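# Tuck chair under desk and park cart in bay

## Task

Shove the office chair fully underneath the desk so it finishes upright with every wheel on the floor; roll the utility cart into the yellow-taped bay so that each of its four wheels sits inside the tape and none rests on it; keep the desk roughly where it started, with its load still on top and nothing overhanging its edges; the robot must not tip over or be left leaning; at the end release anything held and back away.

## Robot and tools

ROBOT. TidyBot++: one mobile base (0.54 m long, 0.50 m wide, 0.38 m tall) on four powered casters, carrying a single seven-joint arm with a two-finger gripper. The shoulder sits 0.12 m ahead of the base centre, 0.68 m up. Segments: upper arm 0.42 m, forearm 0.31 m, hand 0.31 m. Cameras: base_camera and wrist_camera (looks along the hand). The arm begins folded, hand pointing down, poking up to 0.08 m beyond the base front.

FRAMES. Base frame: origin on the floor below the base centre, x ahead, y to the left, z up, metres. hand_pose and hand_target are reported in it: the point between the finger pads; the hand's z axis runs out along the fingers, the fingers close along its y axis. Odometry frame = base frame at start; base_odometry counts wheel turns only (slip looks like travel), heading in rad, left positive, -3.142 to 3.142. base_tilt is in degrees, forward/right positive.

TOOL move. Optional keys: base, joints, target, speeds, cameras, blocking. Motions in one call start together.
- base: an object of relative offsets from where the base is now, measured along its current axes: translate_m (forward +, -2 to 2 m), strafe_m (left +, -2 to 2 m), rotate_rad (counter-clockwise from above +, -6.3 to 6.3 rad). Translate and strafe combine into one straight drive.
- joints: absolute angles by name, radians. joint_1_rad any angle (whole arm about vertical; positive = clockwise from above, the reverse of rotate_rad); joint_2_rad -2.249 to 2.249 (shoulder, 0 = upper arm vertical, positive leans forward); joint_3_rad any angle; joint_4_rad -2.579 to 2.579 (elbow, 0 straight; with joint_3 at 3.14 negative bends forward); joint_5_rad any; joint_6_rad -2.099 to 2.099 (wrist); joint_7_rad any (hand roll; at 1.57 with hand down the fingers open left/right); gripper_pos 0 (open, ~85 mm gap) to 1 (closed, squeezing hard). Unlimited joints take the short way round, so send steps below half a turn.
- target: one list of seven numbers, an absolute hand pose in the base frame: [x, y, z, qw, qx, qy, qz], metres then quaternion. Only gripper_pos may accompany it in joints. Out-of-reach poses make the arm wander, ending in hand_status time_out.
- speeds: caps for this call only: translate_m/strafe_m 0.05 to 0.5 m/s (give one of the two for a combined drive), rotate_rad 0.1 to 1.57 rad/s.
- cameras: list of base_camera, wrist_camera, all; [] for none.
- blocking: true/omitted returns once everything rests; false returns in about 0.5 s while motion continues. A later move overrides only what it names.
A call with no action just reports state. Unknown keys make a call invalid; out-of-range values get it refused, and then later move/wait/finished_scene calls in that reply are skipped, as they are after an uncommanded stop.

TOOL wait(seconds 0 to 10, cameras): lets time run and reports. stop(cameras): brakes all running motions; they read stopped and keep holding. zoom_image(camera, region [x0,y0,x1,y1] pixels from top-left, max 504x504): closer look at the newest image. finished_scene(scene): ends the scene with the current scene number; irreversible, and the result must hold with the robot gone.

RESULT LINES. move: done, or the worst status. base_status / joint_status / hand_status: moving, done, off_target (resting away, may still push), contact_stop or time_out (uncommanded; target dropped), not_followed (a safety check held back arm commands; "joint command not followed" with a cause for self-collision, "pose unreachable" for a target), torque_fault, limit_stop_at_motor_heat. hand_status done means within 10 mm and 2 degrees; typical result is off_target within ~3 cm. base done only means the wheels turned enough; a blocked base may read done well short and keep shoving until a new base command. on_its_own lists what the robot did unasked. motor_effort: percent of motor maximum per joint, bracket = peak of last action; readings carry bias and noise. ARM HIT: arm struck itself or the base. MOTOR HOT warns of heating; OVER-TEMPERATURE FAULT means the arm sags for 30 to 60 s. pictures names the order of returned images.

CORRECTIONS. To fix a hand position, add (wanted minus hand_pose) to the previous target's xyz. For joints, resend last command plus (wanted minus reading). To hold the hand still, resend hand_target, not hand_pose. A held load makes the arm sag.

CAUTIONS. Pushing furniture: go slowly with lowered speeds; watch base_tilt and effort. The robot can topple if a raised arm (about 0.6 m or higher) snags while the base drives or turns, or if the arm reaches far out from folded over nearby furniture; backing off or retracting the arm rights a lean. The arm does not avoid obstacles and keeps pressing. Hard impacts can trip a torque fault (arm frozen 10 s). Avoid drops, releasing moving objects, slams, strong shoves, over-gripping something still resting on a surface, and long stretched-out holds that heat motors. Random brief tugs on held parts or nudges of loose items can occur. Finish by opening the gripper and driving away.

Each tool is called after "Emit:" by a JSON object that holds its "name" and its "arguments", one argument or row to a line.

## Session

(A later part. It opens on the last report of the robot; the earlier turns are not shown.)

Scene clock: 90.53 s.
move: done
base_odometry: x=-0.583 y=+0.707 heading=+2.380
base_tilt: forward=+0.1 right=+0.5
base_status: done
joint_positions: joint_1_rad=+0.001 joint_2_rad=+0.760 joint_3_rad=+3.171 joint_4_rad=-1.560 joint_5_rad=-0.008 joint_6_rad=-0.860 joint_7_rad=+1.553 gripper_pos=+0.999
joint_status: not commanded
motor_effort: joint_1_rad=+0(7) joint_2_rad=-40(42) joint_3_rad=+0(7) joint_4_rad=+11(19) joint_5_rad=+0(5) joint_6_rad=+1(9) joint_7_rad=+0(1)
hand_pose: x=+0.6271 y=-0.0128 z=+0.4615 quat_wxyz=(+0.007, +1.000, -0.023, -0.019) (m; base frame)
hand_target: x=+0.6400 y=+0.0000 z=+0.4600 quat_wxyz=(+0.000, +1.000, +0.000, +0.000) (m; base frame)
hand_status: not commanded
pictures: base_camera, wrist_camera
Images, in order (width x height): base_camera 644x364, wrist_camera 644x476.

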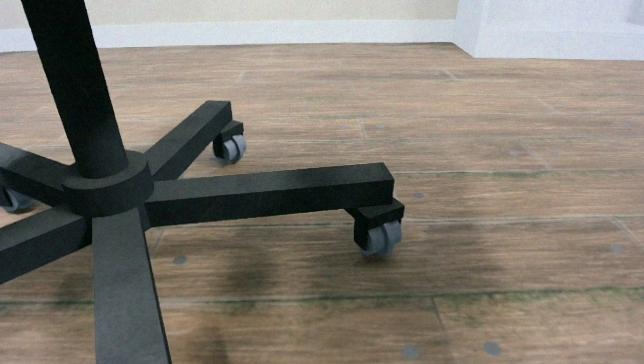

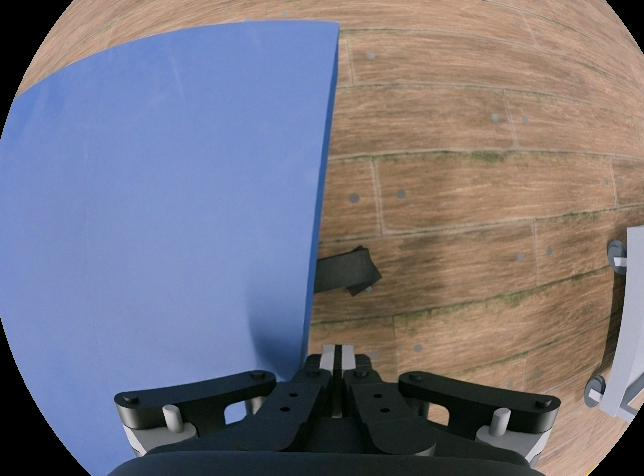

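Emit:
{"name": "move", "arguments": {
  "base": {"strafe_m":-0.38},
  "cameras": []
}}

Emit:
{"name": "move", "arguments": {
  "joints": {"joint_1_rad":0,"joint_2_rad":-0.36,"joint_3_rad":3.14,"joint_4_rad":-2.5,"joint_5_rad":0,"joint_6_rad":-0.4,"joint_7_rad":1.55}
}}

Emit:
{"name": "move", "arguments": {
  "base": {"translate_m":1.35}
}}

Emit:
{"name": "move", "arguments": {
  "base": {"rotate_rad":-1.57}
}}

Emit:
{"name": "move", "arguments": {
  "base": {"rotate_rad":-1.57}
}}

Scene clock: 104.87 s.
move: done
base_odometry: x=-0.321 y=+0.982 heading=+2.380
base_tilt: forward=+0.1 right=+0.5
base_status: done
joint_positions: joint_1_rad=-0.003 joint_2_rad=+0.760 joint_3_rad=+3.166 joint_4_rad=-1.560 joint_5_rad=-0.008 joint_6_rad=-0.860 joint_7_rad=+1.553 gripper_pos=+0.999
joint_status: not commanded
motor_effort: joint_1_rad=+0(5) joint_2_rad=-40(40) joint_3_rad=-1(3) joint_4_rad=+11(12) joint_5_rad=+1(1) joint_6_rad=+1(1) joint_7_rad=+0(1)
hand_pose: x=+0.6271 y=-0.0079 z=+0.4615 quat_wxyz=(+0.005, +1.000, -0.019, -0.019) (m; base frame)
hand_target: x=+0.6400 y=+0.0000 z=+0.4600 quat_wxyz=(+0.000, +1.000, +0.000, +0.000) (m; base frame)
hand_status: not commanded
pictures: none
No camera images: "cameras" was empty.

Scene clock: 107.27 s.
move: done
base_odometry: x=-0.321 y=+0.982 heading=+2.380
base_tilt: forward=+0.1 right=+0.5
base_status: not commanded
joint_positions: joint_1_rad=-0.003 joint_2_rad=-0.347 joint_3_rad=+3.154 joint_4_rad=-2.480 joint_5_rad=-0.008 joint_6_rad=-0.468 joint_7_rad=+1.553 gripper_pos=+0.999
joint_status: all done
motor_effort: joint_1_rad=+0(1) joint_2_rad=-5(41) joint_3_rad=+0(1) joint_4_rad=+16(17) joint_5_rad=+1(2) joint_6_rad=+6(7) joint_7_rad=+0(1)
hand_pose: x=+0.4024 y=+0.0001 z=+0.6433 quat_wxyz=(-0.006, +0.963, -0.016, +0.267) (m; base frame)
hand_target: x=+0.4117 y=+0.0018 z=+0.6495 quat_wxyz=(-0.003, +0.955, -0.009, +0.296) (m; base frame)
hand_status: not commanded
pictures: base_camera, wrist_camera
Images, in order (width x height): base_camera 644x364, wrist_camera 644x476.

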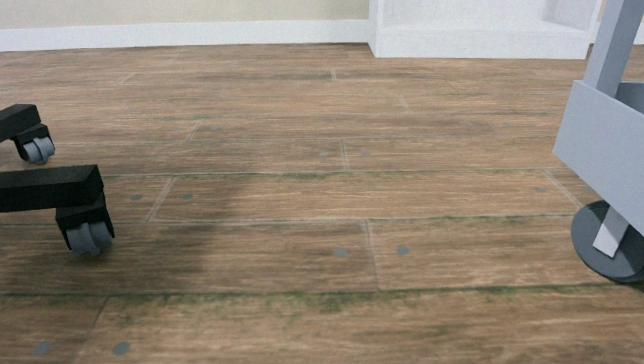

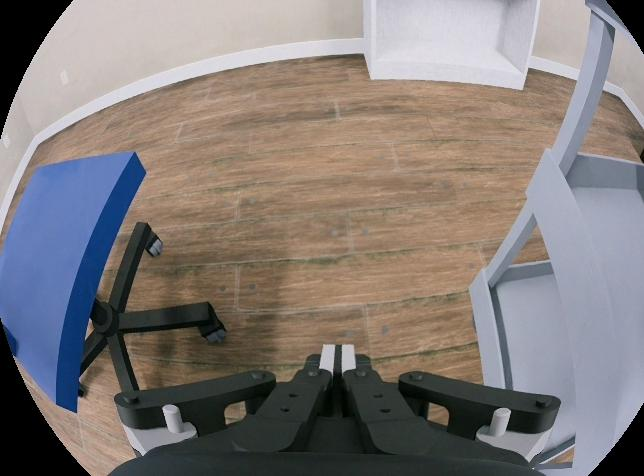

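Scene clock: 110.63 s.
move: done
base_odometry: x=-1.298 y=+1.914 heading=+2.380
base_tilt: forward=+0.0 right=+0.5
base_status: done
joint_positions: joint_1_rad=-0.003 joint_2_rad=-0.354 joint_3_rad=+3.153 joint_4_rad=-2.484 joint_5_rad=-0.008 joint_6_rad=-0.458 joint_7_rad=+1.553 gripper_pos=+0.999
joint_status: not commanded
motor_effort: joint_1_rad=+0(1) joint_2_rad=-5(8) joint_3_rad=+0(1) joint_4_rad=+16(18) joint_5_rad=+1(1) joint_6_rad=+6(6) joint_7_rad=+0(1)
hand_pose: x=+0.4035 y=+0.0003 z=+0.6451 quat_wxyz=(-0.006, +0.962, -0.016, +0.273) (m; base frame)
hand_target: x=+0.4117 y=+0.0018 z=+0.6495 quat_wxyz=(-0.003, +0.955, -0.009, +0.296) (m; base frame)
hand_status: not commanded
pictures: base_camera, wrist_camera
Images, in order (width x height): base_camera 644x364, wrist_camera 644x476.

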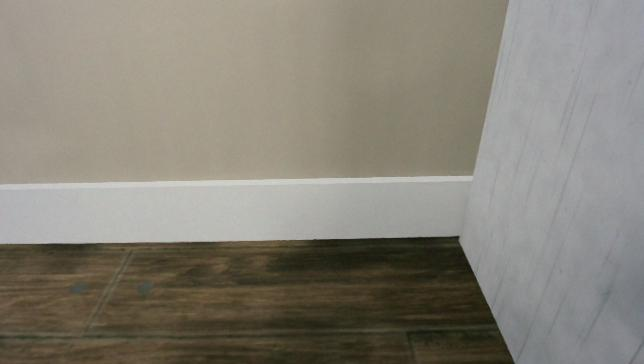

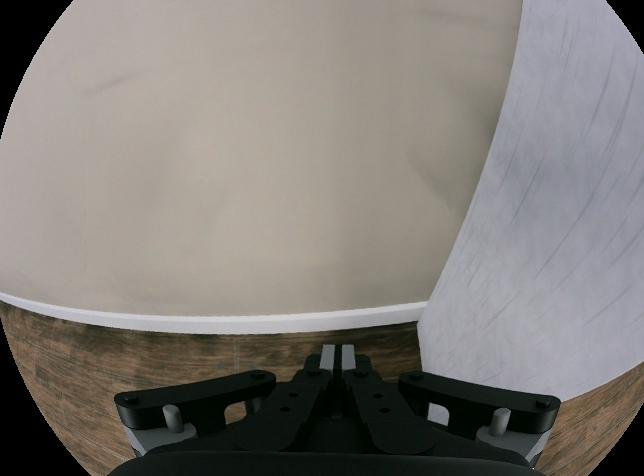

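Scene clock: 112.93 s.
move: done
base_odometry: x=-1.298 y=+1.914 heading=+0.811
base_tilt: forward=+0.0 right=+0.5
base_status: done
joint_positions: joint_1_rad=+0.011 joint_2_rad=-0.357 joint_3_rad=+3.150 joint_4_rad=-2.488 joint_5_rad=+0.015 joint_6_rad=-0.405 joint_7_rad=+1.553 gripper_pos=+0.999
joint_status: not commanded
motor_effort: joint_1_rad=+0(40) joint_2_rad=-5(9) joint_3_rad=+0(37) joint_4_rad=+16(21) joint_5_rad=+0(33) joint_6_rad=+6(21) joint_7_rad=+0(2)
hand_pose: x=+0.4155 y=-0.0060 z=+0.6530 quat_wxyz=(+0.004, +0.955, -0.012, +0.298) (m; base frame)
hand_target: x=+0.4117 y=+0.0018 z=+0.6495 quat_wxyz=(-0.003, +0.955, -0.009, +0.296) (m; base frame)
hand_status: not commanded
pictures: base_camera, wrist_camera
Images, in order (width x height): base_camera 644x364, wrist_camera 644x476.

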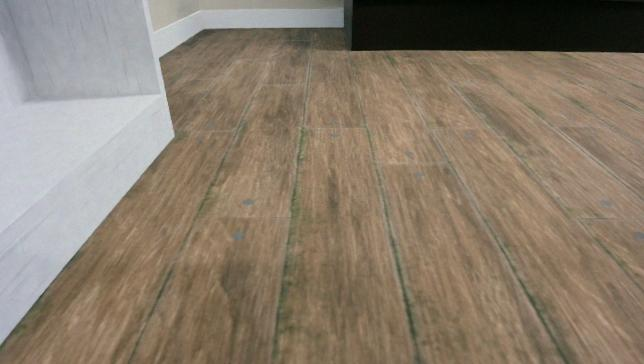

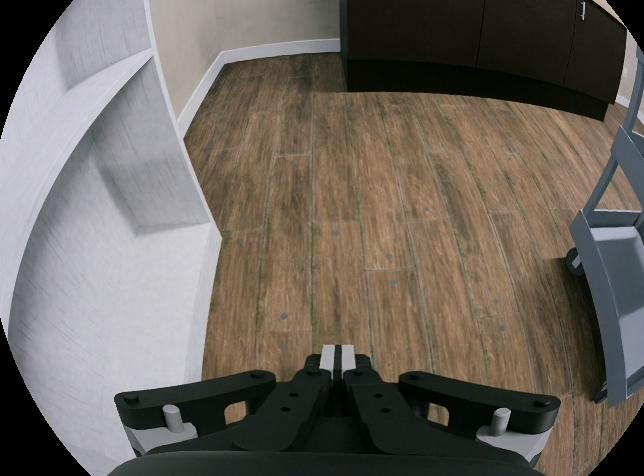

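Scene clock: 115.23 s.
move: done
base_odometry: x=-1.298 y=+1.914 heading=-0.758
base_tilt: forward=+0.0 right=+0.5
base_status: done
joint_positions: joint_1_rad=+0.009 joint_2_rad=-0.357 joint_3_rad=+3.148 joint_4_rad=-2.488 joint_5_rad=+0.015 joint_6_rad=-0.405 joint_7_rad=+1.553 gripper_pos=+0.999
joint_status: not commanded
motor_effort: joint_1_rad=+0(1) joint_2_rad=-5(6) joint_3_rad=+0(1) joint_4_rad=+17(17) joint_5_rad=+0(1) joint_6_rad=+6(6) joint_7_rad=+0(1)
hand_pose: x=+0.4155 y=-0.0050 z=+0.6530 quat_wxyz=(+0.004, +0.955, -0.010, +0.298) (m; base frame)
hand_target: x=+0.4117 y=+0.0018 z=+0.6495 quat_wxyz=(-0.003, +0.955, -0.009, +0.296) (m; base frame)
hand_status: not commanded
pictures: base_camera, wrist_camera
Images, in order (width x height): base_camera 644x364, wrist_camera 644x476.

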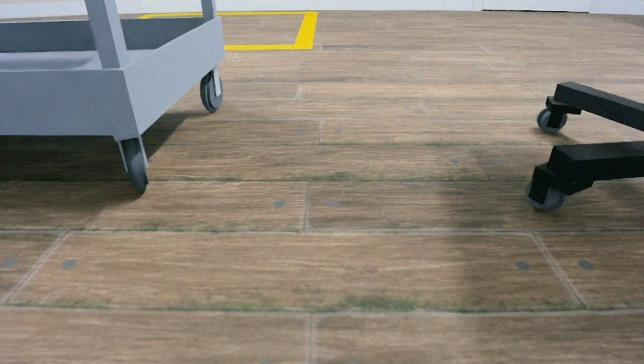

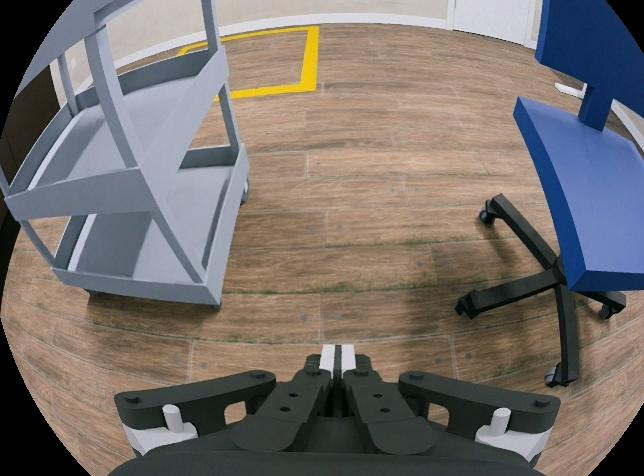

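Emit:
{"name": "move", "arguments": {
  "base": {"strafe_m":0.62},
  "joints": {"joint_1_rad":1.57,"joint_6_rad":-0.8}
}}

Emit:
{"name": "move", "arguments": {
  "base": {"translate_m":0.38},
  "speeds": {"translate_m":0.25}
}}

Emit:
{"name": "move", "arguments": {
  "base": {"translate_m":0.5},
  "speeds": {"translate_m":0.1}
}}

Scene clock: 126.63 s.
move: done
base_odometry: x=-0.871 y=+2.364 heading=-0.759
base_tilt: forward=+0.0 right=+0.5
base_status: done
joint_positions: joint_1_rad=+1.557 joint_2_rad=-0.357 joint_3_rad=+3.144 joint_4_rad=-2.488 joint_5_rad=+0.015 joint_6_rad=-0.742 joint_7_rad=+1.553 gripper_pos=+0.999
joint_status: all done
motor_effort: joint_1_rad=+0(1) joint_2_rad=-3(5) joint_3_rad=+0(2) joint_4_rad=+15(17) joint_5_rad=+0(1) joint_6_rad=+4(7) joint_7_rad=+0(1)
hand_pose: x=+0.1196 y=-0.2021 z=+0.6090 quat_wxyz=(+0.097, +0.702, -0.699, +0.092) (m; base frame)
hand_target: x=+0.1207 y=-0.1789 z=+0.6012 quat_wxyz=(+0.071, +0.697, -0.710, +0.072) (m; base frame)
hand_status: not commanded
pictures: base_camera, wrist_camera
Images, in order (width x height): base_camera 644x364, wrist_camera 644x476.

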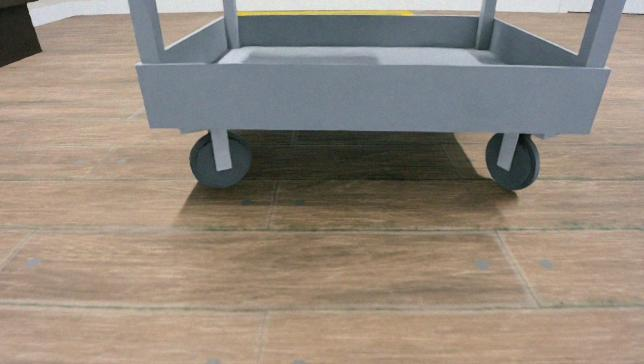

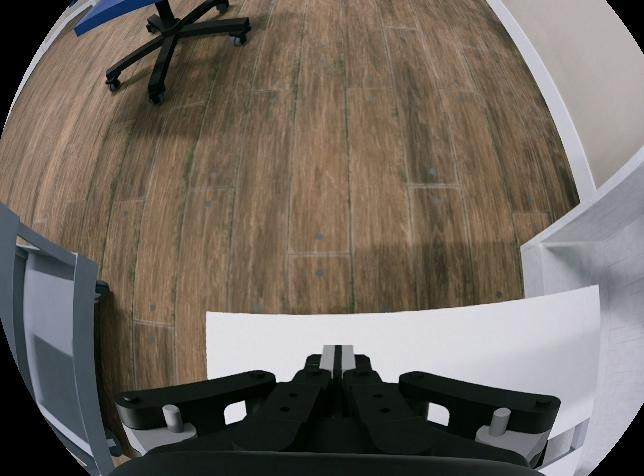

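Scene clock: 128.87 s.
move: done
base_odometry: x=-0.596 y=+2.103 heading=-0.759
base_tilt: forward=+0.0 right=+0.5
base_status: done
joint_positions: joint_1_rad=+1.557 joint_2_rad=-0.357 joint_3_rad=+3.144 joint_4_rad=-2.488 joint_5_rad=+0.015 joint_6_rad=-0.744 joint_7_rad=+1.553 gripper_pos=+0.999
joint_status: not commanded
motor_effort: joint_1_rad=+0(1) joint_2_rad=-4(4) joint_3_rad=+0(2) joint_4_rad=+14(16) joint_5_rad=+0(1) joint_6_rad=+4(4) joint_7_rad=-1(1)
hand_pose: x=+0.1195 y=-0.2013 z=+0.6088 quat_wxyz=(+0.097, +0.702, -0.699, +0.091) (m; base frame)
hand_target: x=+0.1207 y=-0.1789 z=+0.6012 quat_wxyz=(+0.071, +0.697, -0.710, +0.072) (m; base frame)
hand_status: not commanded
pictures: base_camera, wrist_camera
Images, in order (width x height): base_camera 644x364, wrist_camera 644x476.

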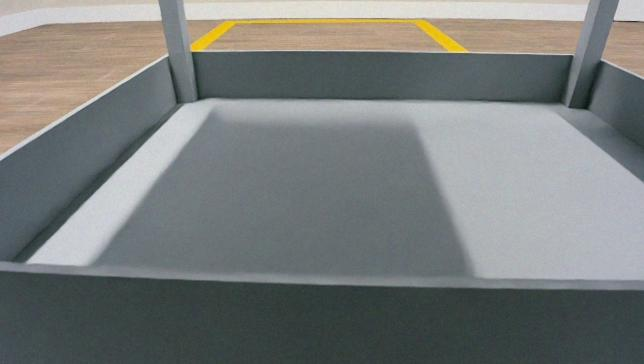

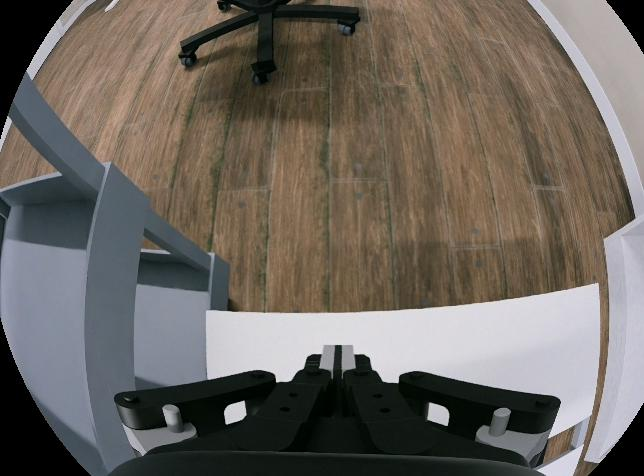

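Scene clock: 134.37 s.
move: done
base_odometry: x=-0.233 y=+1.759 heading=-0.759
base_tilt: forward=+0.0 right=+0.5
base_status: done
joint_positions: joint_1_rad=+1.558 joint_2_rad=-0.357 joint_3_rad=+3.143 joint_4_rad=-2.488 joint_5_rad=+0.015 joint_6_rad=-0.746 joint_7_rad=+1.553 gripper_pos=+0.999
joint_status: not commanded
motor_effort: joint_1_rad=+0(1) joint_2_rad=-3(5) joint_3_rad=+0(2) joint_4_rad=+14(16) joint_5_rad=+0(1) joint_6_rad=+4(4) joint_7_rad=+0(1)
hand_pose: x=+0.1194 y=-0.2008 z=+0.6087 quat_wxyz=(+0.096, +0.702, -0.700, +0.091) (m; base frame)
hand_target: x=+0.1207 y=-0.1789 z=+0.6012 quat_wxyz=(+0.071, +0.697, -0.710, +0.072) (m; base frame)
hand_status: not commanded
pictures: base_camera, wrist_camera
Images, in order (width x height): base_camera 644x364, wrist_camera 644x476.

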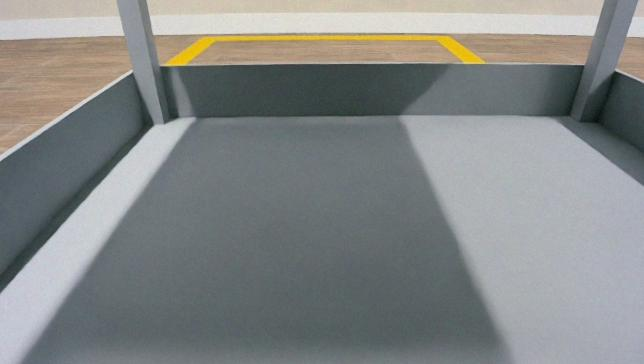

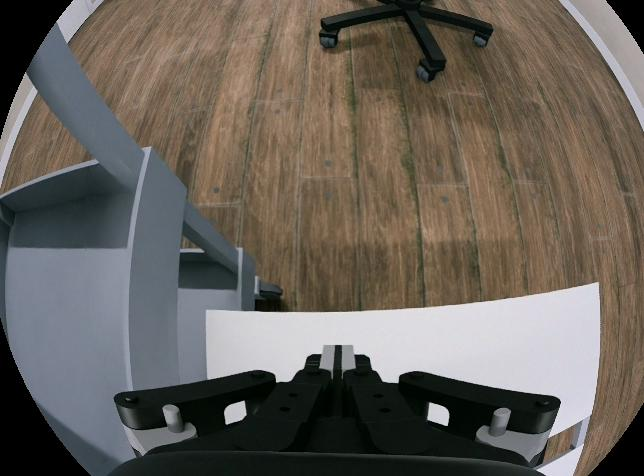

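Emit:
{"name": "move", "arguments": {
  "base": {"translate_m":0.95},
  "speeds": {"translate_m":0.15}
}}

Scene clock: 144.37 s.
move: done
base_odometry: x=+0.457 y=+1.105 heading=-0.759
base_tilt: forward=+0.1 right=+0.5
base_status: done
joint_positions: joint_1_rad=+1.558 joint_2_rad=-0.357 joint_3_rad=+3.143 joint_4_rad=-2.488 joint_5_rad=+0.015 joint_6_rad=-0.746 joint_7_rad=+1.553 gripper_pos=+0.999
joint_status: not commanded
motor_effort: joint_1_rad=+0(1) joint_2_rad=-3(4) joint_3_rad=+0(1) joint_4_rad=+14(16) joint_5_rad=+0(2) joint_6_rad=+4(4) joint_7_rad=+0(1)
hand_pose: x=+0.1194 y=-0.2007 z=+0.6086 quat_wxyz=(+0.096, +0.702, -0.700, +0.091) (m; base frame)
hand_target: x=+0.1207 y=-0.1789 z=+0.6012 quat_wxyz=(+0.071, +0.697, -0.710, +0.072) (m; base frame)
hand_status: not commanded
pictures: base_camera, wrist_camera
Images, in order (width x height): base_camera 644x364, wrist_camera 644x476.

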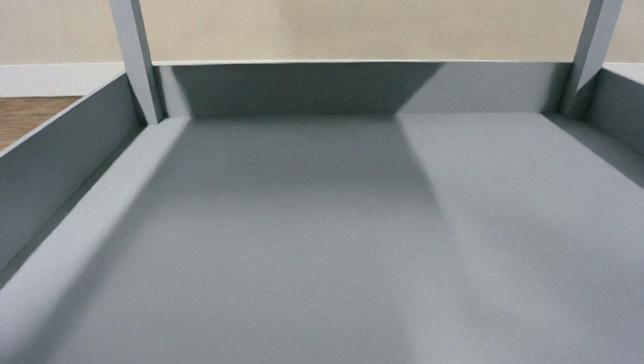

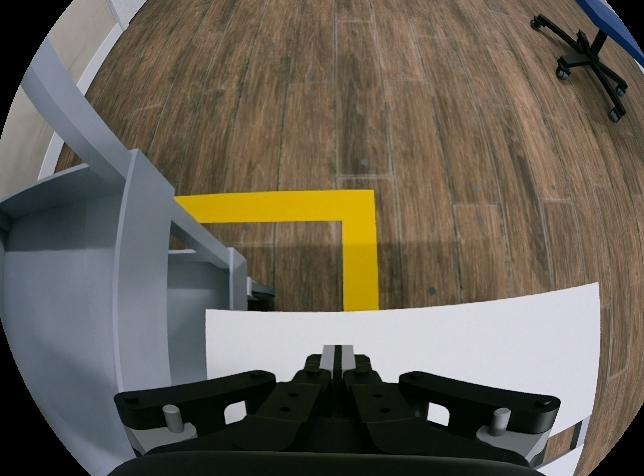

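Emit:
{"name": "move", "arguments": {
  "base": {"translate_m":0.09},
  "speeds": {"translate_m":0.1},
  "cameras": []
}}

Emit:
{"name": "move", "arguments": {
  "base": {"translate_m":-0.9},
  "joints": {"joint_1_rad":0,"joint_6_rad":0}
}}

Scene clock: 148.00 s.
move: done
base_odometry: x=+0.522 y=+1.044 heading=-0.758
base_tilt: forward=+0.1 right=+0.5
base_status: done
joint_positions: joint_1_rad=+1.558 joint_2_rad=-0.357 joint_3_rad=+3.143 joint_4_rad=-2.488 joint_5_rad=+0.015 joint_6_rad=-0.747 joint_7_rad=+1.553 gripper_pos=+0.999
joint_status: not commanded
motor_effort: joint_1_rad=+0(1) joint_2_rad=-3(4) joint_3_rad=+1(1) joint_4_rad=+15(16) joint_5_rad=+1(1) joint_6_rad=+4(4) joint_7_rad=+0(1)
hand_pose: x=+0.1194 y=-0.2006 z=+0.6086 quat_wxyz=(+0.096, +0.702, -0.700, +0.091) (m; base frame)
hand_target: x=+0.1207 y=-0.1789 z=+0.6012 quat_wxyz=(+0.071, +0.697, -0.710, +0.072) (m; base frame)
hand_status: not commanded
pictures: none
No camera images: "cameras" was empty.

Scene clock: 150.87 s.
move: done
base_odometry: x=-0.131 y=+1.663 heading=-0.759
base_tilt: forward=+0.0 right=+0.5
base_status: done
joint_positions: joint_1_rad=+0.013 joint_2_rad=-0.359 joint_3_rad=+3.142 joint_4_rad=-2.489 joint_5_rad=+0.015 joint_6_rad=-0.070 joint_7_rad=+1.553 gripper_pos=+0.999
joint_status: all done
motor_effort: joint_1_rad=+0(2) joint_2_rad=-6(8) joint_3_rad=+0(1) joint_4_rad=+18(19) joint_5_rad=+0(2) joint_6_rad=+8(9) joint_7_rad=+0(1)
hand_pose: x=+0.4894 y=-0.0040 z=+0.7260 quat_wxyz=(+0.003, +0.891, -0.007, +0.454) (m; base frame)
hand_target: x=+0.4978 y=+0.0019 z=+0.7384 quat_wxyz=(-0.005, +0.877, -0.008, +0.480) (m; base frame)
hand_status: not commanded
pictures: base_camera, wrist_camera
Images, in order (width x height): base_camera 644x364, wrist_camera 644x476.

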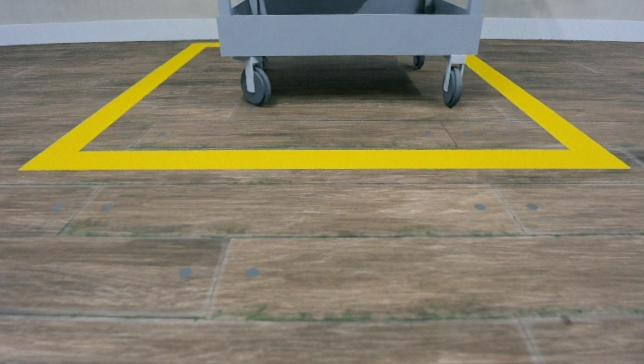

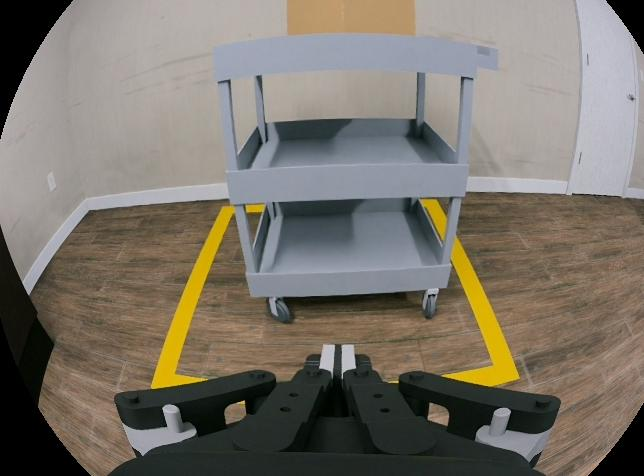

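Emit:
{"name": "move", "arguments": {
  "base": {"rotate_rad":-1.57}
}}

Scene clock: 156.33 s.
move: done
base_odometry: x=-0.131 y=+1.663 heading=-2.328
base_tilt: forward=+0.0 right=+0.5
base_status: done
joint_positions: joint_1_rad=+0.009 joint_2_rad=-0.359 joint_3_rad=+3.142 joint_4_rad=-2.489 joint_5_rad=+0.015 joint_6_rad=-0.064 joint_7_rad=+1.553 gripper_pos=+0.999
joint_status: not commanded
motor_effort: joint_1_rad=+0(1) joint_2_rad=-6(7) joint_3_rad=+0(1) joint_4_rad=+17(18) joint_5_rad=+0(1) joint_6_rad=+8(8) joint_7_rad=+0(1)
hand_pose: x=+0.4905 y=-0.0027 z=+0.7275 quat_wxyz=(+0.002, +0.890, -0.006, +0.456) (m; base frame)
hand_target: x=+0.4978 y=+0.0019 z=+0.7384 quat_wxyz=(-0.005, +0.877, -0.008, +0.480) (m; base frame)
hand_status: not commanded
pictures: base_camera, wrist_camera
Images, in order (width x height): base_camera 644x364, wrist_camera 644x476.

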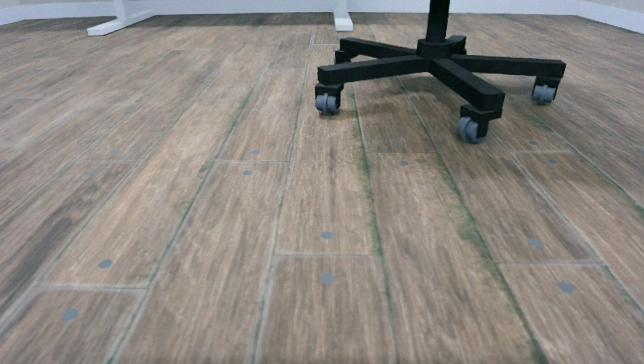

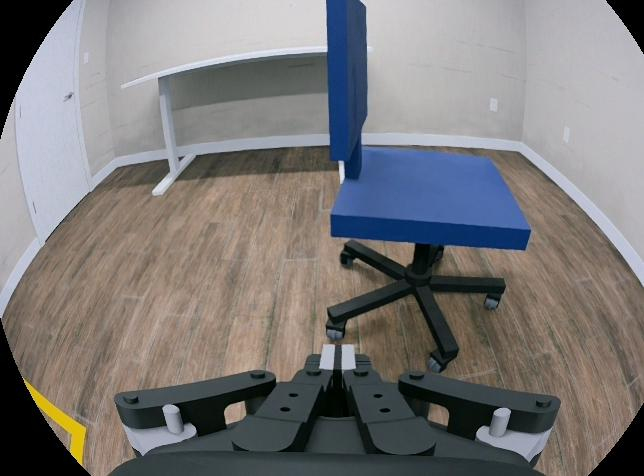

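Emit:
{"name": "move", "arguments": {
  "base": {"strafe_m":-0.54},
  "target": [0.64,0,0.46,0,1,0,0]
}}

Emit:
{"name": "move", "arguments": {
  "base": {"translate_m":0.45}
}}

Emit:
{"name": "move", "arguments": {
  "base": {"translate_m":0.25},
  "speeds": {"translate_m":0.15}
}}

Scene clock: 167.17 s.
move: off_target
base_odometry: x=-0.524 y=+2.034 heading=-2.329
base_tilt: forward=+0.1 right=+0.5
base_status: done
joint_positions: joint_1_rad=-0.002 joint_2_rad=+0.751 joint_3_rad=+3.154 joint_4_rad=-1.569 joint_5_rad=+0.015 joint_6_rad=-0.760 joint_7_rad=+1.554 gripper_pos=+0.999
joint_status: not commanded
motor_effort: joint_1_rad=+0(3) joint_2_rad=-40(42) joint_3_rad=+0(3) joint_4_rad=+12(19) joint_5_rad=+0(1) joint_6_rad=+2(9) joint_7_rad=+0(1)
hand_pose: x=+0.6556 y=-0.0075 z=+0.4647 quat_wxyz=(+0.009, +0.999, -0.007, +0.031) (m; base frame)
hand_target: x=+0.6400 y=+0.0000 z=+0.4600 quat_wxyz=(+0.000, +1.000, +0.000, +0.000) (m; base frame)
hand_status: off_target (0.018 m and 3.8 deg from the pose sent, 0.306 m and 54.3 deg at the start)
pictures: base_camera, wrist_camera
Images, in order (width x height): base_camera 644x364, wrist_camera 644x476.

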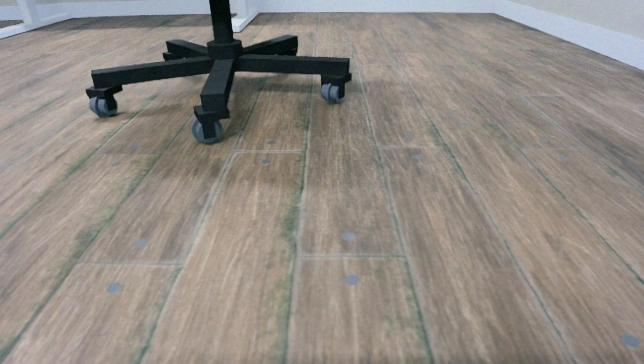

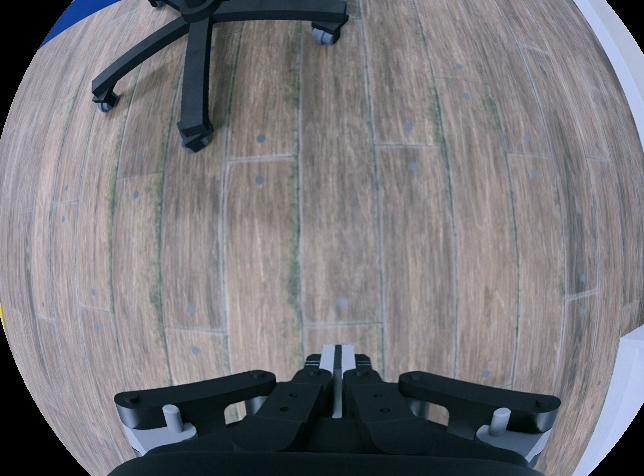

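Scene clock: 169.17 s.
move: done
base_odometry: x=-0.833 y=+1.707 heading=-2.329
base_tilt: forward=+0.1 right=+0.4
base_status: done
joint_positions: joint_1_rad=-0.002 joint_2_rad=+0.755 joint_3_rad=+3.154 joint_4_rad=-1.557 joint_5_rad=+0.015 joint_6_rad=-0.770 joint_7_rad=+1.554 gripper_pos=+0.999
joint_status: not commanded
motor_effort: joint_1_rad=+0(1) joint_2_rad=-40(42) joint_3_rad=+0(1) joint_4_rad=+12(14) joint_5_rad=+1(1) joint_6_rad=+2(3) joint_7_rad=+0(1)
hand_pose: x=+0.6578 y=-0.0075 z=+0.4652 quat_wxyz=(+0.010, +0.999, -0.007, +0.030) (m; base frame)
hand_target: x=+0.6400 y=+0.0000 z=+0.4600 quat_wxyz=(+0.000, +1.000, +0.000, +0.000) (m; base frame)
hand_status: not commanded
pictures: base_camera, wrist_camera
Images, in order (width x height): base_camera 644x364, wrist_camera 644x476.

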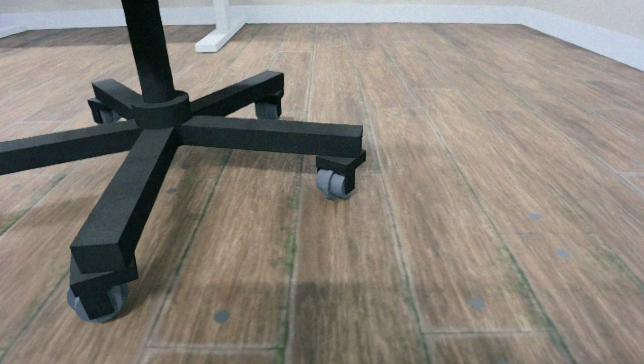

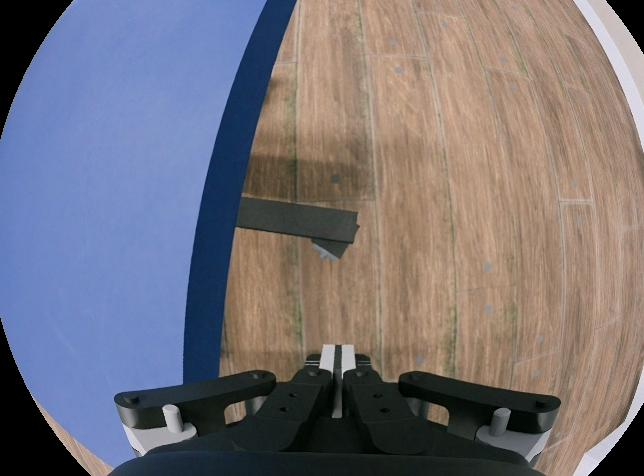

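Scene clock: 171.40 s.
move: done
base_odometry: x=-1.005 y=+1.525 heading=-2.329
base_tilt: forward=+0.1 right=+0.5
base_status: done
joint_positions: joint_1_rad=-0.003 joint_2_rad=+0.757 joint_3_rad=+3.154 joint_4_rad=-1.556 joint_5_rad=+0.015 joint_6_rad=-0.773 joint_7_rad=+1.554 gripper_pos=+0.999
joint_status: not commanded
motor_effort: joint_1_rad=+0(2) joint_2_rad=-40(44) joint_3_rad=+0(1) joint_4_rad=+11(14) joint_5_rad=+1(1) joint_6_rad=+2(3) joint_7_rad=+0(1)
hand_pose: x=+0.6572 y=-0.0073 z=+0.4645 quat_wxyz=(+0.010, +1.000, -0.007, +0.028) (m; base frame)
hand_target: x=+0.6400 y=+0.0000 z=+0.4600 quat_wxyz=(+0.000, +1.000, +0.000, +0.000) (m; base frame)
hand_status: not commanded
pictures: base_camera, wrist_camera
Images, in order (width x height): base_camera 644x364, wrist_camera 644x476.

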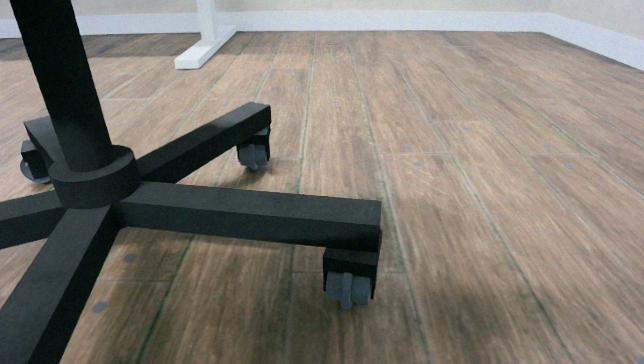

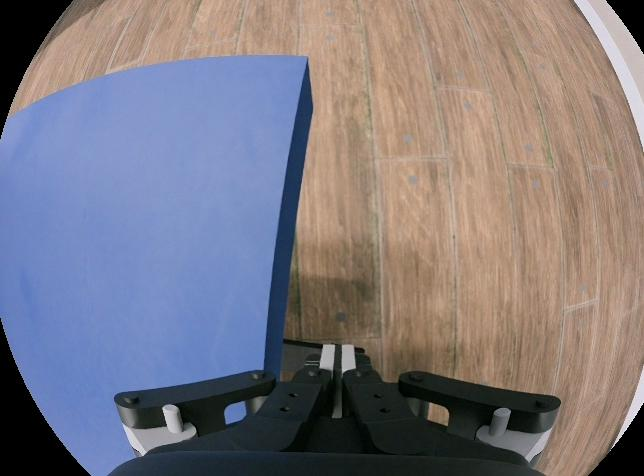

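Emit:
{"name": "move", "arguments": {
  "base": {"strafe_m":-0.06},
  "target": [0.87,0,0.47,0,0.924,0,0.383]
}}

Emit:
{"name": "move", "arguments": {
  "base": {"translate_m":0.18}
}}

Emit:
{"name": "move", "arguments": {
  "base": {"strafe_m":0.3},
  "speeds": {"strafe_m":0.12}
}}

Scene clock: 186.23 s.
move: off_target
base_odometry: x=-1.049 y=+1.567 heading=-2.329
base_tilt: forward=+0.1 right=+0.4
base_status: done
joint_positions: joint_1_rad=+0.008 joint_2_rad=+0.908 joint_3_rad=+3.147 joint_4_rad=-1.552 joint_5_rad=+0.014 joint_6_rad=+0.047 joint_7_rad=+1.554 gripper_pos=+0.999
joint_status: not commanded
motor_effort: joint_1_rad=+0(5) joint_2_rad=-46(47) joint_3_rad=+0(3) joint_4_rad=+13(14) joint_5_rad=+0(1) joint_6_rad=+7(7) joint_7_rad=+0(1)
hand_pose: x=+0.8559 y=-0.0075 z=+0.4642 quat_wxyz=(+0.003, +0.934, -0.006, +0.356) (m; base frame)
hand_target: x=+0.8700 y=+0.0000 z=+0.4700 quat_wxyz=(+0.000, +0.924, +0.000, +0.383) (m; base frame)
hand_status: off_target (0.017 m and 3.4 deg from the pose sent, 0.213 m and 41.8 deg at the start)
pictures: base_camera, wrist_camera
Images, in order (width x height): base_camera 644x364, wrist_camera 644x476.

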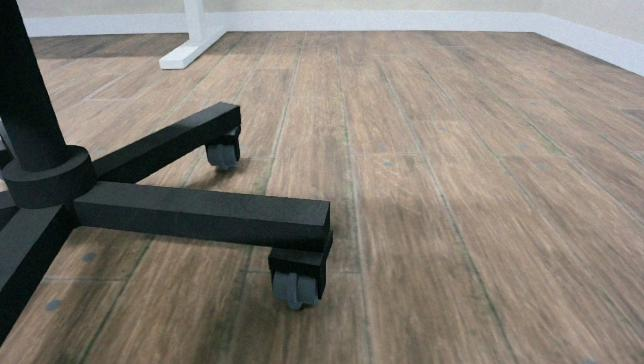

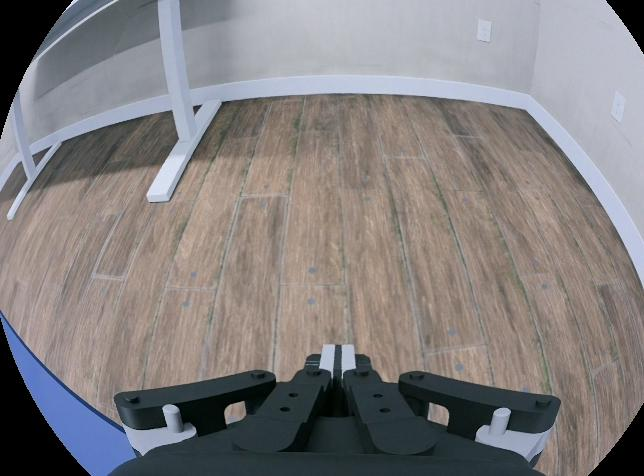

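Scene clock: 187.63 s.
move: done
base_odometry: x=-1.173 y=+1.436 heading=-2.330
base_tilt: forward=+0.1 right=+0.5
base_status: done
joint_positions: joint_1_rad=+0.008 joint_2_rad=+0.911 joint_3_rad=+3.147 joint_4_rad=-1.546 joint_5_rad=+0.014 joint_6_rad=+0.055 joint_7_rad=+1.554 gripper_pos=+0.999
joint_status: not commanded
motor_effort: joint_1_rad=+0(1) joint_2_rad=-46(48) joint_3_rad=+0(1) joint_4_rad=+13(16) joint_5_rad=+0(1) joint_6_rad=+7(8) joint_7_rad=+0(0)
hand_pose: x=+0.8604 y=-0.0075 z=+0.4666 quat_wxyz=(+0.003, +0.932, -0.006, +0.362) (m; base frame)
hand_target: x=+0.8700 y=+0.0000 z=+0.4700 quat_wxyz=(+0.000, +0.924, +0.000, +0.383) (m; base frame)
hand_status: not commanded
pictures: base_camera, wrist_camera
Images, in order (width x height): base_camera 644x364, wrist_camera 644x476.

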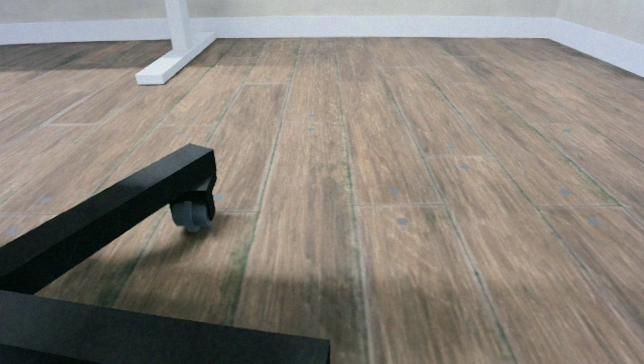

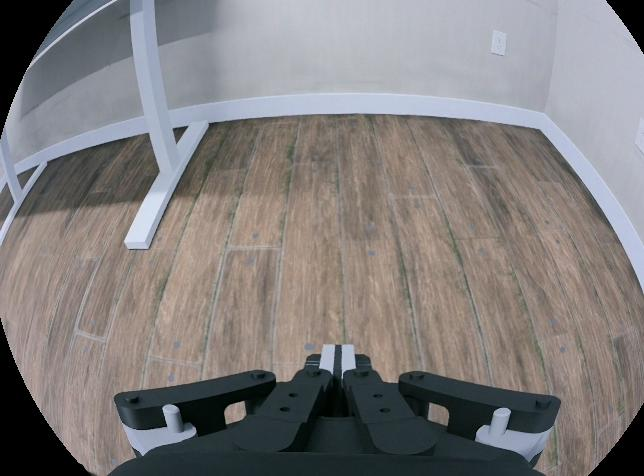

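Scene clock: 190.83 s.
move: done
base_odometry: x=-0.955 y=+1.229 heading=-2.330
base_tilt: forward=+0.1 right=+0.5
base_status: done
joint_positions: joint_1_rad=+0.001 joint_2_rad=+0.911 joint_3_rad=+3.143 joint_4_rad=-1.546 joint_5_rad=+0.014 joint_6_rad=+0.055 joint_7_rad=+1.554 gripper_pos=+0.999
joint_status: not commanded
motor_effort: joint_1_rad=+0(5) joint_2_rad=-46(47) joint_3_rad=-1(3) joint_4_rad=+13(15) joint_5_rad=+0(1) joint_6_rad=+7(8) joint_7_rad=-1(1)
hand_pose: x=+0.8604 y=-0.0004 z=+0.4667 quat_wxyz=(+0.000, +0.932, -0.002, +0.362) (m; base frame)
hand_target: x=+0.8700 y=+0.0000 z=+0.4700 quat_wxyz=(+0.000, +0.924, +0.000, +0.383) (m; base frame)
hand_status: not commanded
pictures: base_camera, wrist_camera
Images, in order (width x height): base_camera 644x364, wrist_camera 644x476.

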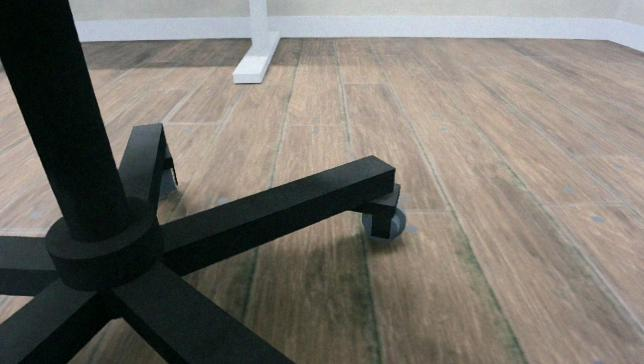

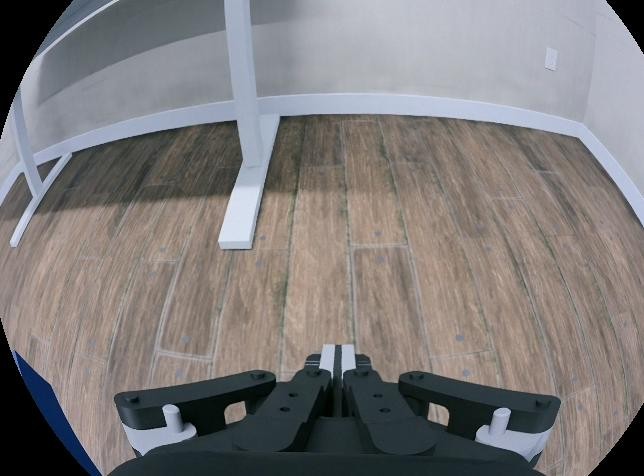

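Emit:
{"name": "move", "arguments": {
  "base": {"strafe_m":0.2},
  "speeds": {"strafe_m":0.12}
}}

Emit:
{"name": "move", "arguments": {
  "joints": {"joint_6_rad":0.6},
  "base": {"strafe_m":0.1}
}}

Scene clock: 196.60 s.
move: done
base_odometry: x=-0.810 y=+1.091 heading=-2.330
base_tilt: forward=+0.1 right=+0.5
base_status: done
joint_positions: joint_1_rad=+0.001 joint_2_rad=+0.911 joint_3_rad=+3.142 joint_4_rad=-1.546 joint_5_rad=+0.014 joint_6_rad=+0.055 joint_7_rad=+1.554 gripper_pos=+0.999
joint_status: not commanded
motor_effort: joint_1_rad=+0(4) joint_2_rad=-46(49) joint_3_rad=-1(3) joint_4_rad=+14(15) joint_5_rad=+0(1) joint_6_rad=+7(7) joint_7_rad=+0(1)
hand_pose: x=+0.8604 y=+0.0011 z=+0.4666 quat_wxyz=(-0.001, +0.932, -0.001, +0.362) (m; base frame)
hand_target: x=+0.8700 y=+0.0000 z=+0.4700 quat_wxyz=(+0.000, +0.924, +0.000, +0.383) (m; base frame)
hand_status: not commanded
pictures: base_camera, wrist_camera
Images, in order (width x height): base_camera 644x364, wrist_camera 644x476.

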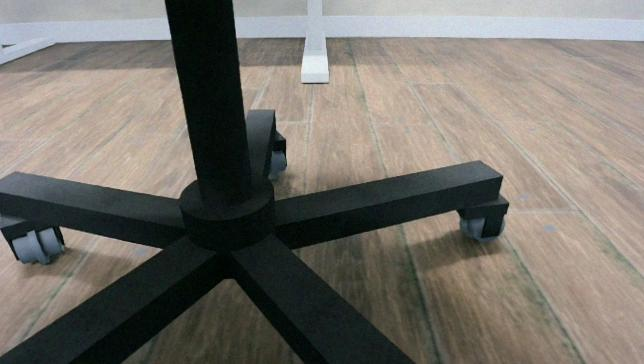

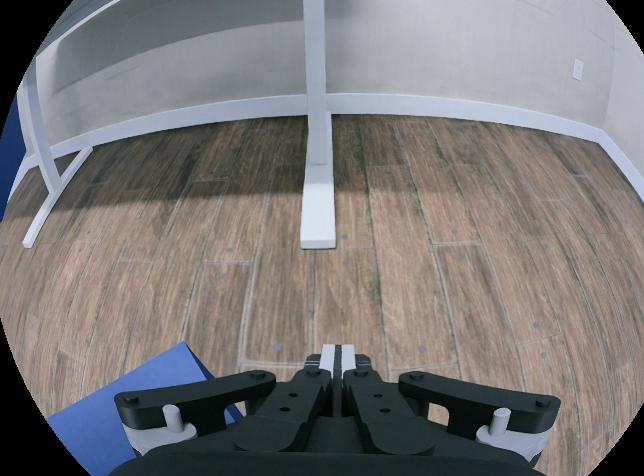

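Scene clock: 197.93 s.
move: done
base_odometry: x=-0.738 y=+1.022 heading=-2.330
base_tilt: forward=+0.1 right=+0.5
base_status: done
joint_positions: joint_1_rad=+0.000 joint_2_rad=+0.927 joint_3_rad=+3.141 joint_4_rad=-1.548 joint_5_rad=+0.014 joint_6_rad=+0.529 joint_7_rad=+1.555 gripper_pos=+0.999
joint_status: all done
motor_effort: joint_1_rad=+0(12) joint_2_rad=-48(60) joint_3_rad=+0(11) joint_4_rad=+15(23) joint_5_rad=+1(1) joint_6_rad=+9(16) joint_7_rad=+0(2)
hand_pose: x=+0.9396 y=+0.0045 z=+0.5735 quat_wxyz=(-0.005, +0.827, +0.001, +0.563) (m; base frame)
hand_target: x=+0.9472 y=+0.0007 z=+0.5982 quat_wxyz=(-0.001, +0.805, +0.000, +0.594) (m; base frame)
hand_status: not commanded
pictures: base_camera, wrist_camera
Images, in order (width x height): base_camera 644x364, wrist_camera 644x476.

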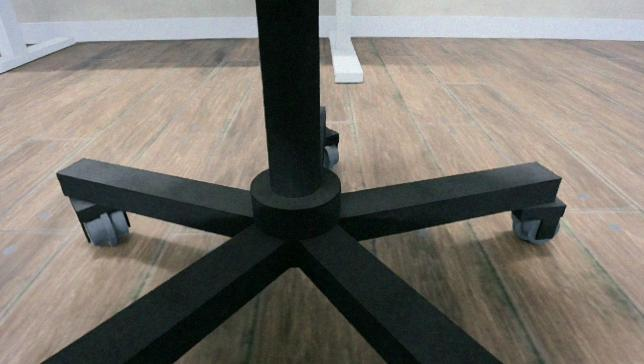

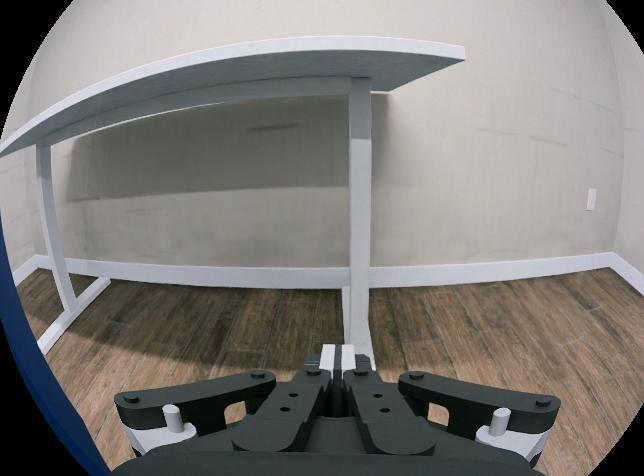

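Emit:
{"name": "move", "arguments": {
  "base": {"translate_m":-0.75},
  "joints": {"joint_6_rad":0.4}
}}

Scene clock: 202.50 s.
move: done
base_odometry: x=-0.221 y=+1.566 heading=-2.330
base_tilt: forward=+0.1 right=+0.5
base_status: done
joint_positions: joint_1_rad=+0.000 joint_2_rad=+0.926 joint_3_rad=+3.141 joint_4_rad=-1.542 joint_5_rad=+0.014 joint_6_rad=+0.399 joint_7_rad=+1.555 gripper_pos=+0.999
joint_status: all done
motor_effort: joint_1_rad=+0(1) joint_2_rad=-47(52) joint_3_rad=-1(1) joint_4_rad=+14(16) joint_5_rad=+0(2) joint_6_rad=+9(10) joint_7_rad=+0(1)
hand_pose: x=+0.9247 y=+0.0038 z=+0.5399 quat_wxyz=(-0.004, +0.860, +0.000, +0.511) (m; base frame)
hand_target: x=+0.9231 y=+0.0004 z=+0.5409 quat_wxyz=(-0.001, +0.860, +0.000, +0.510) (m; base frame)
hand_status: not commanded
pictures: base_camera, wrist_camera
Images, in order (width x height): base_camera 644x364, wrist_camera 644x476.

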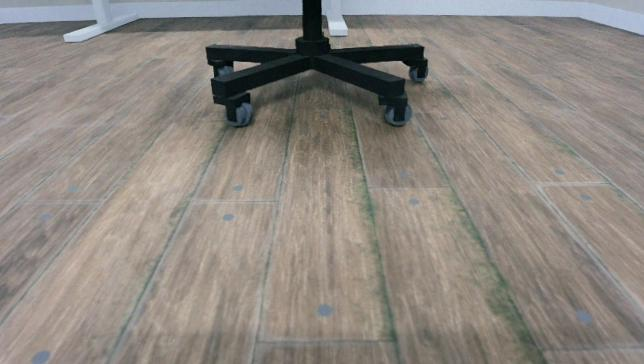

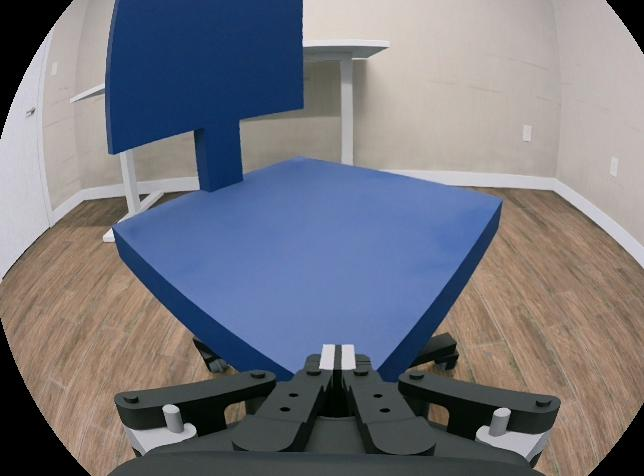

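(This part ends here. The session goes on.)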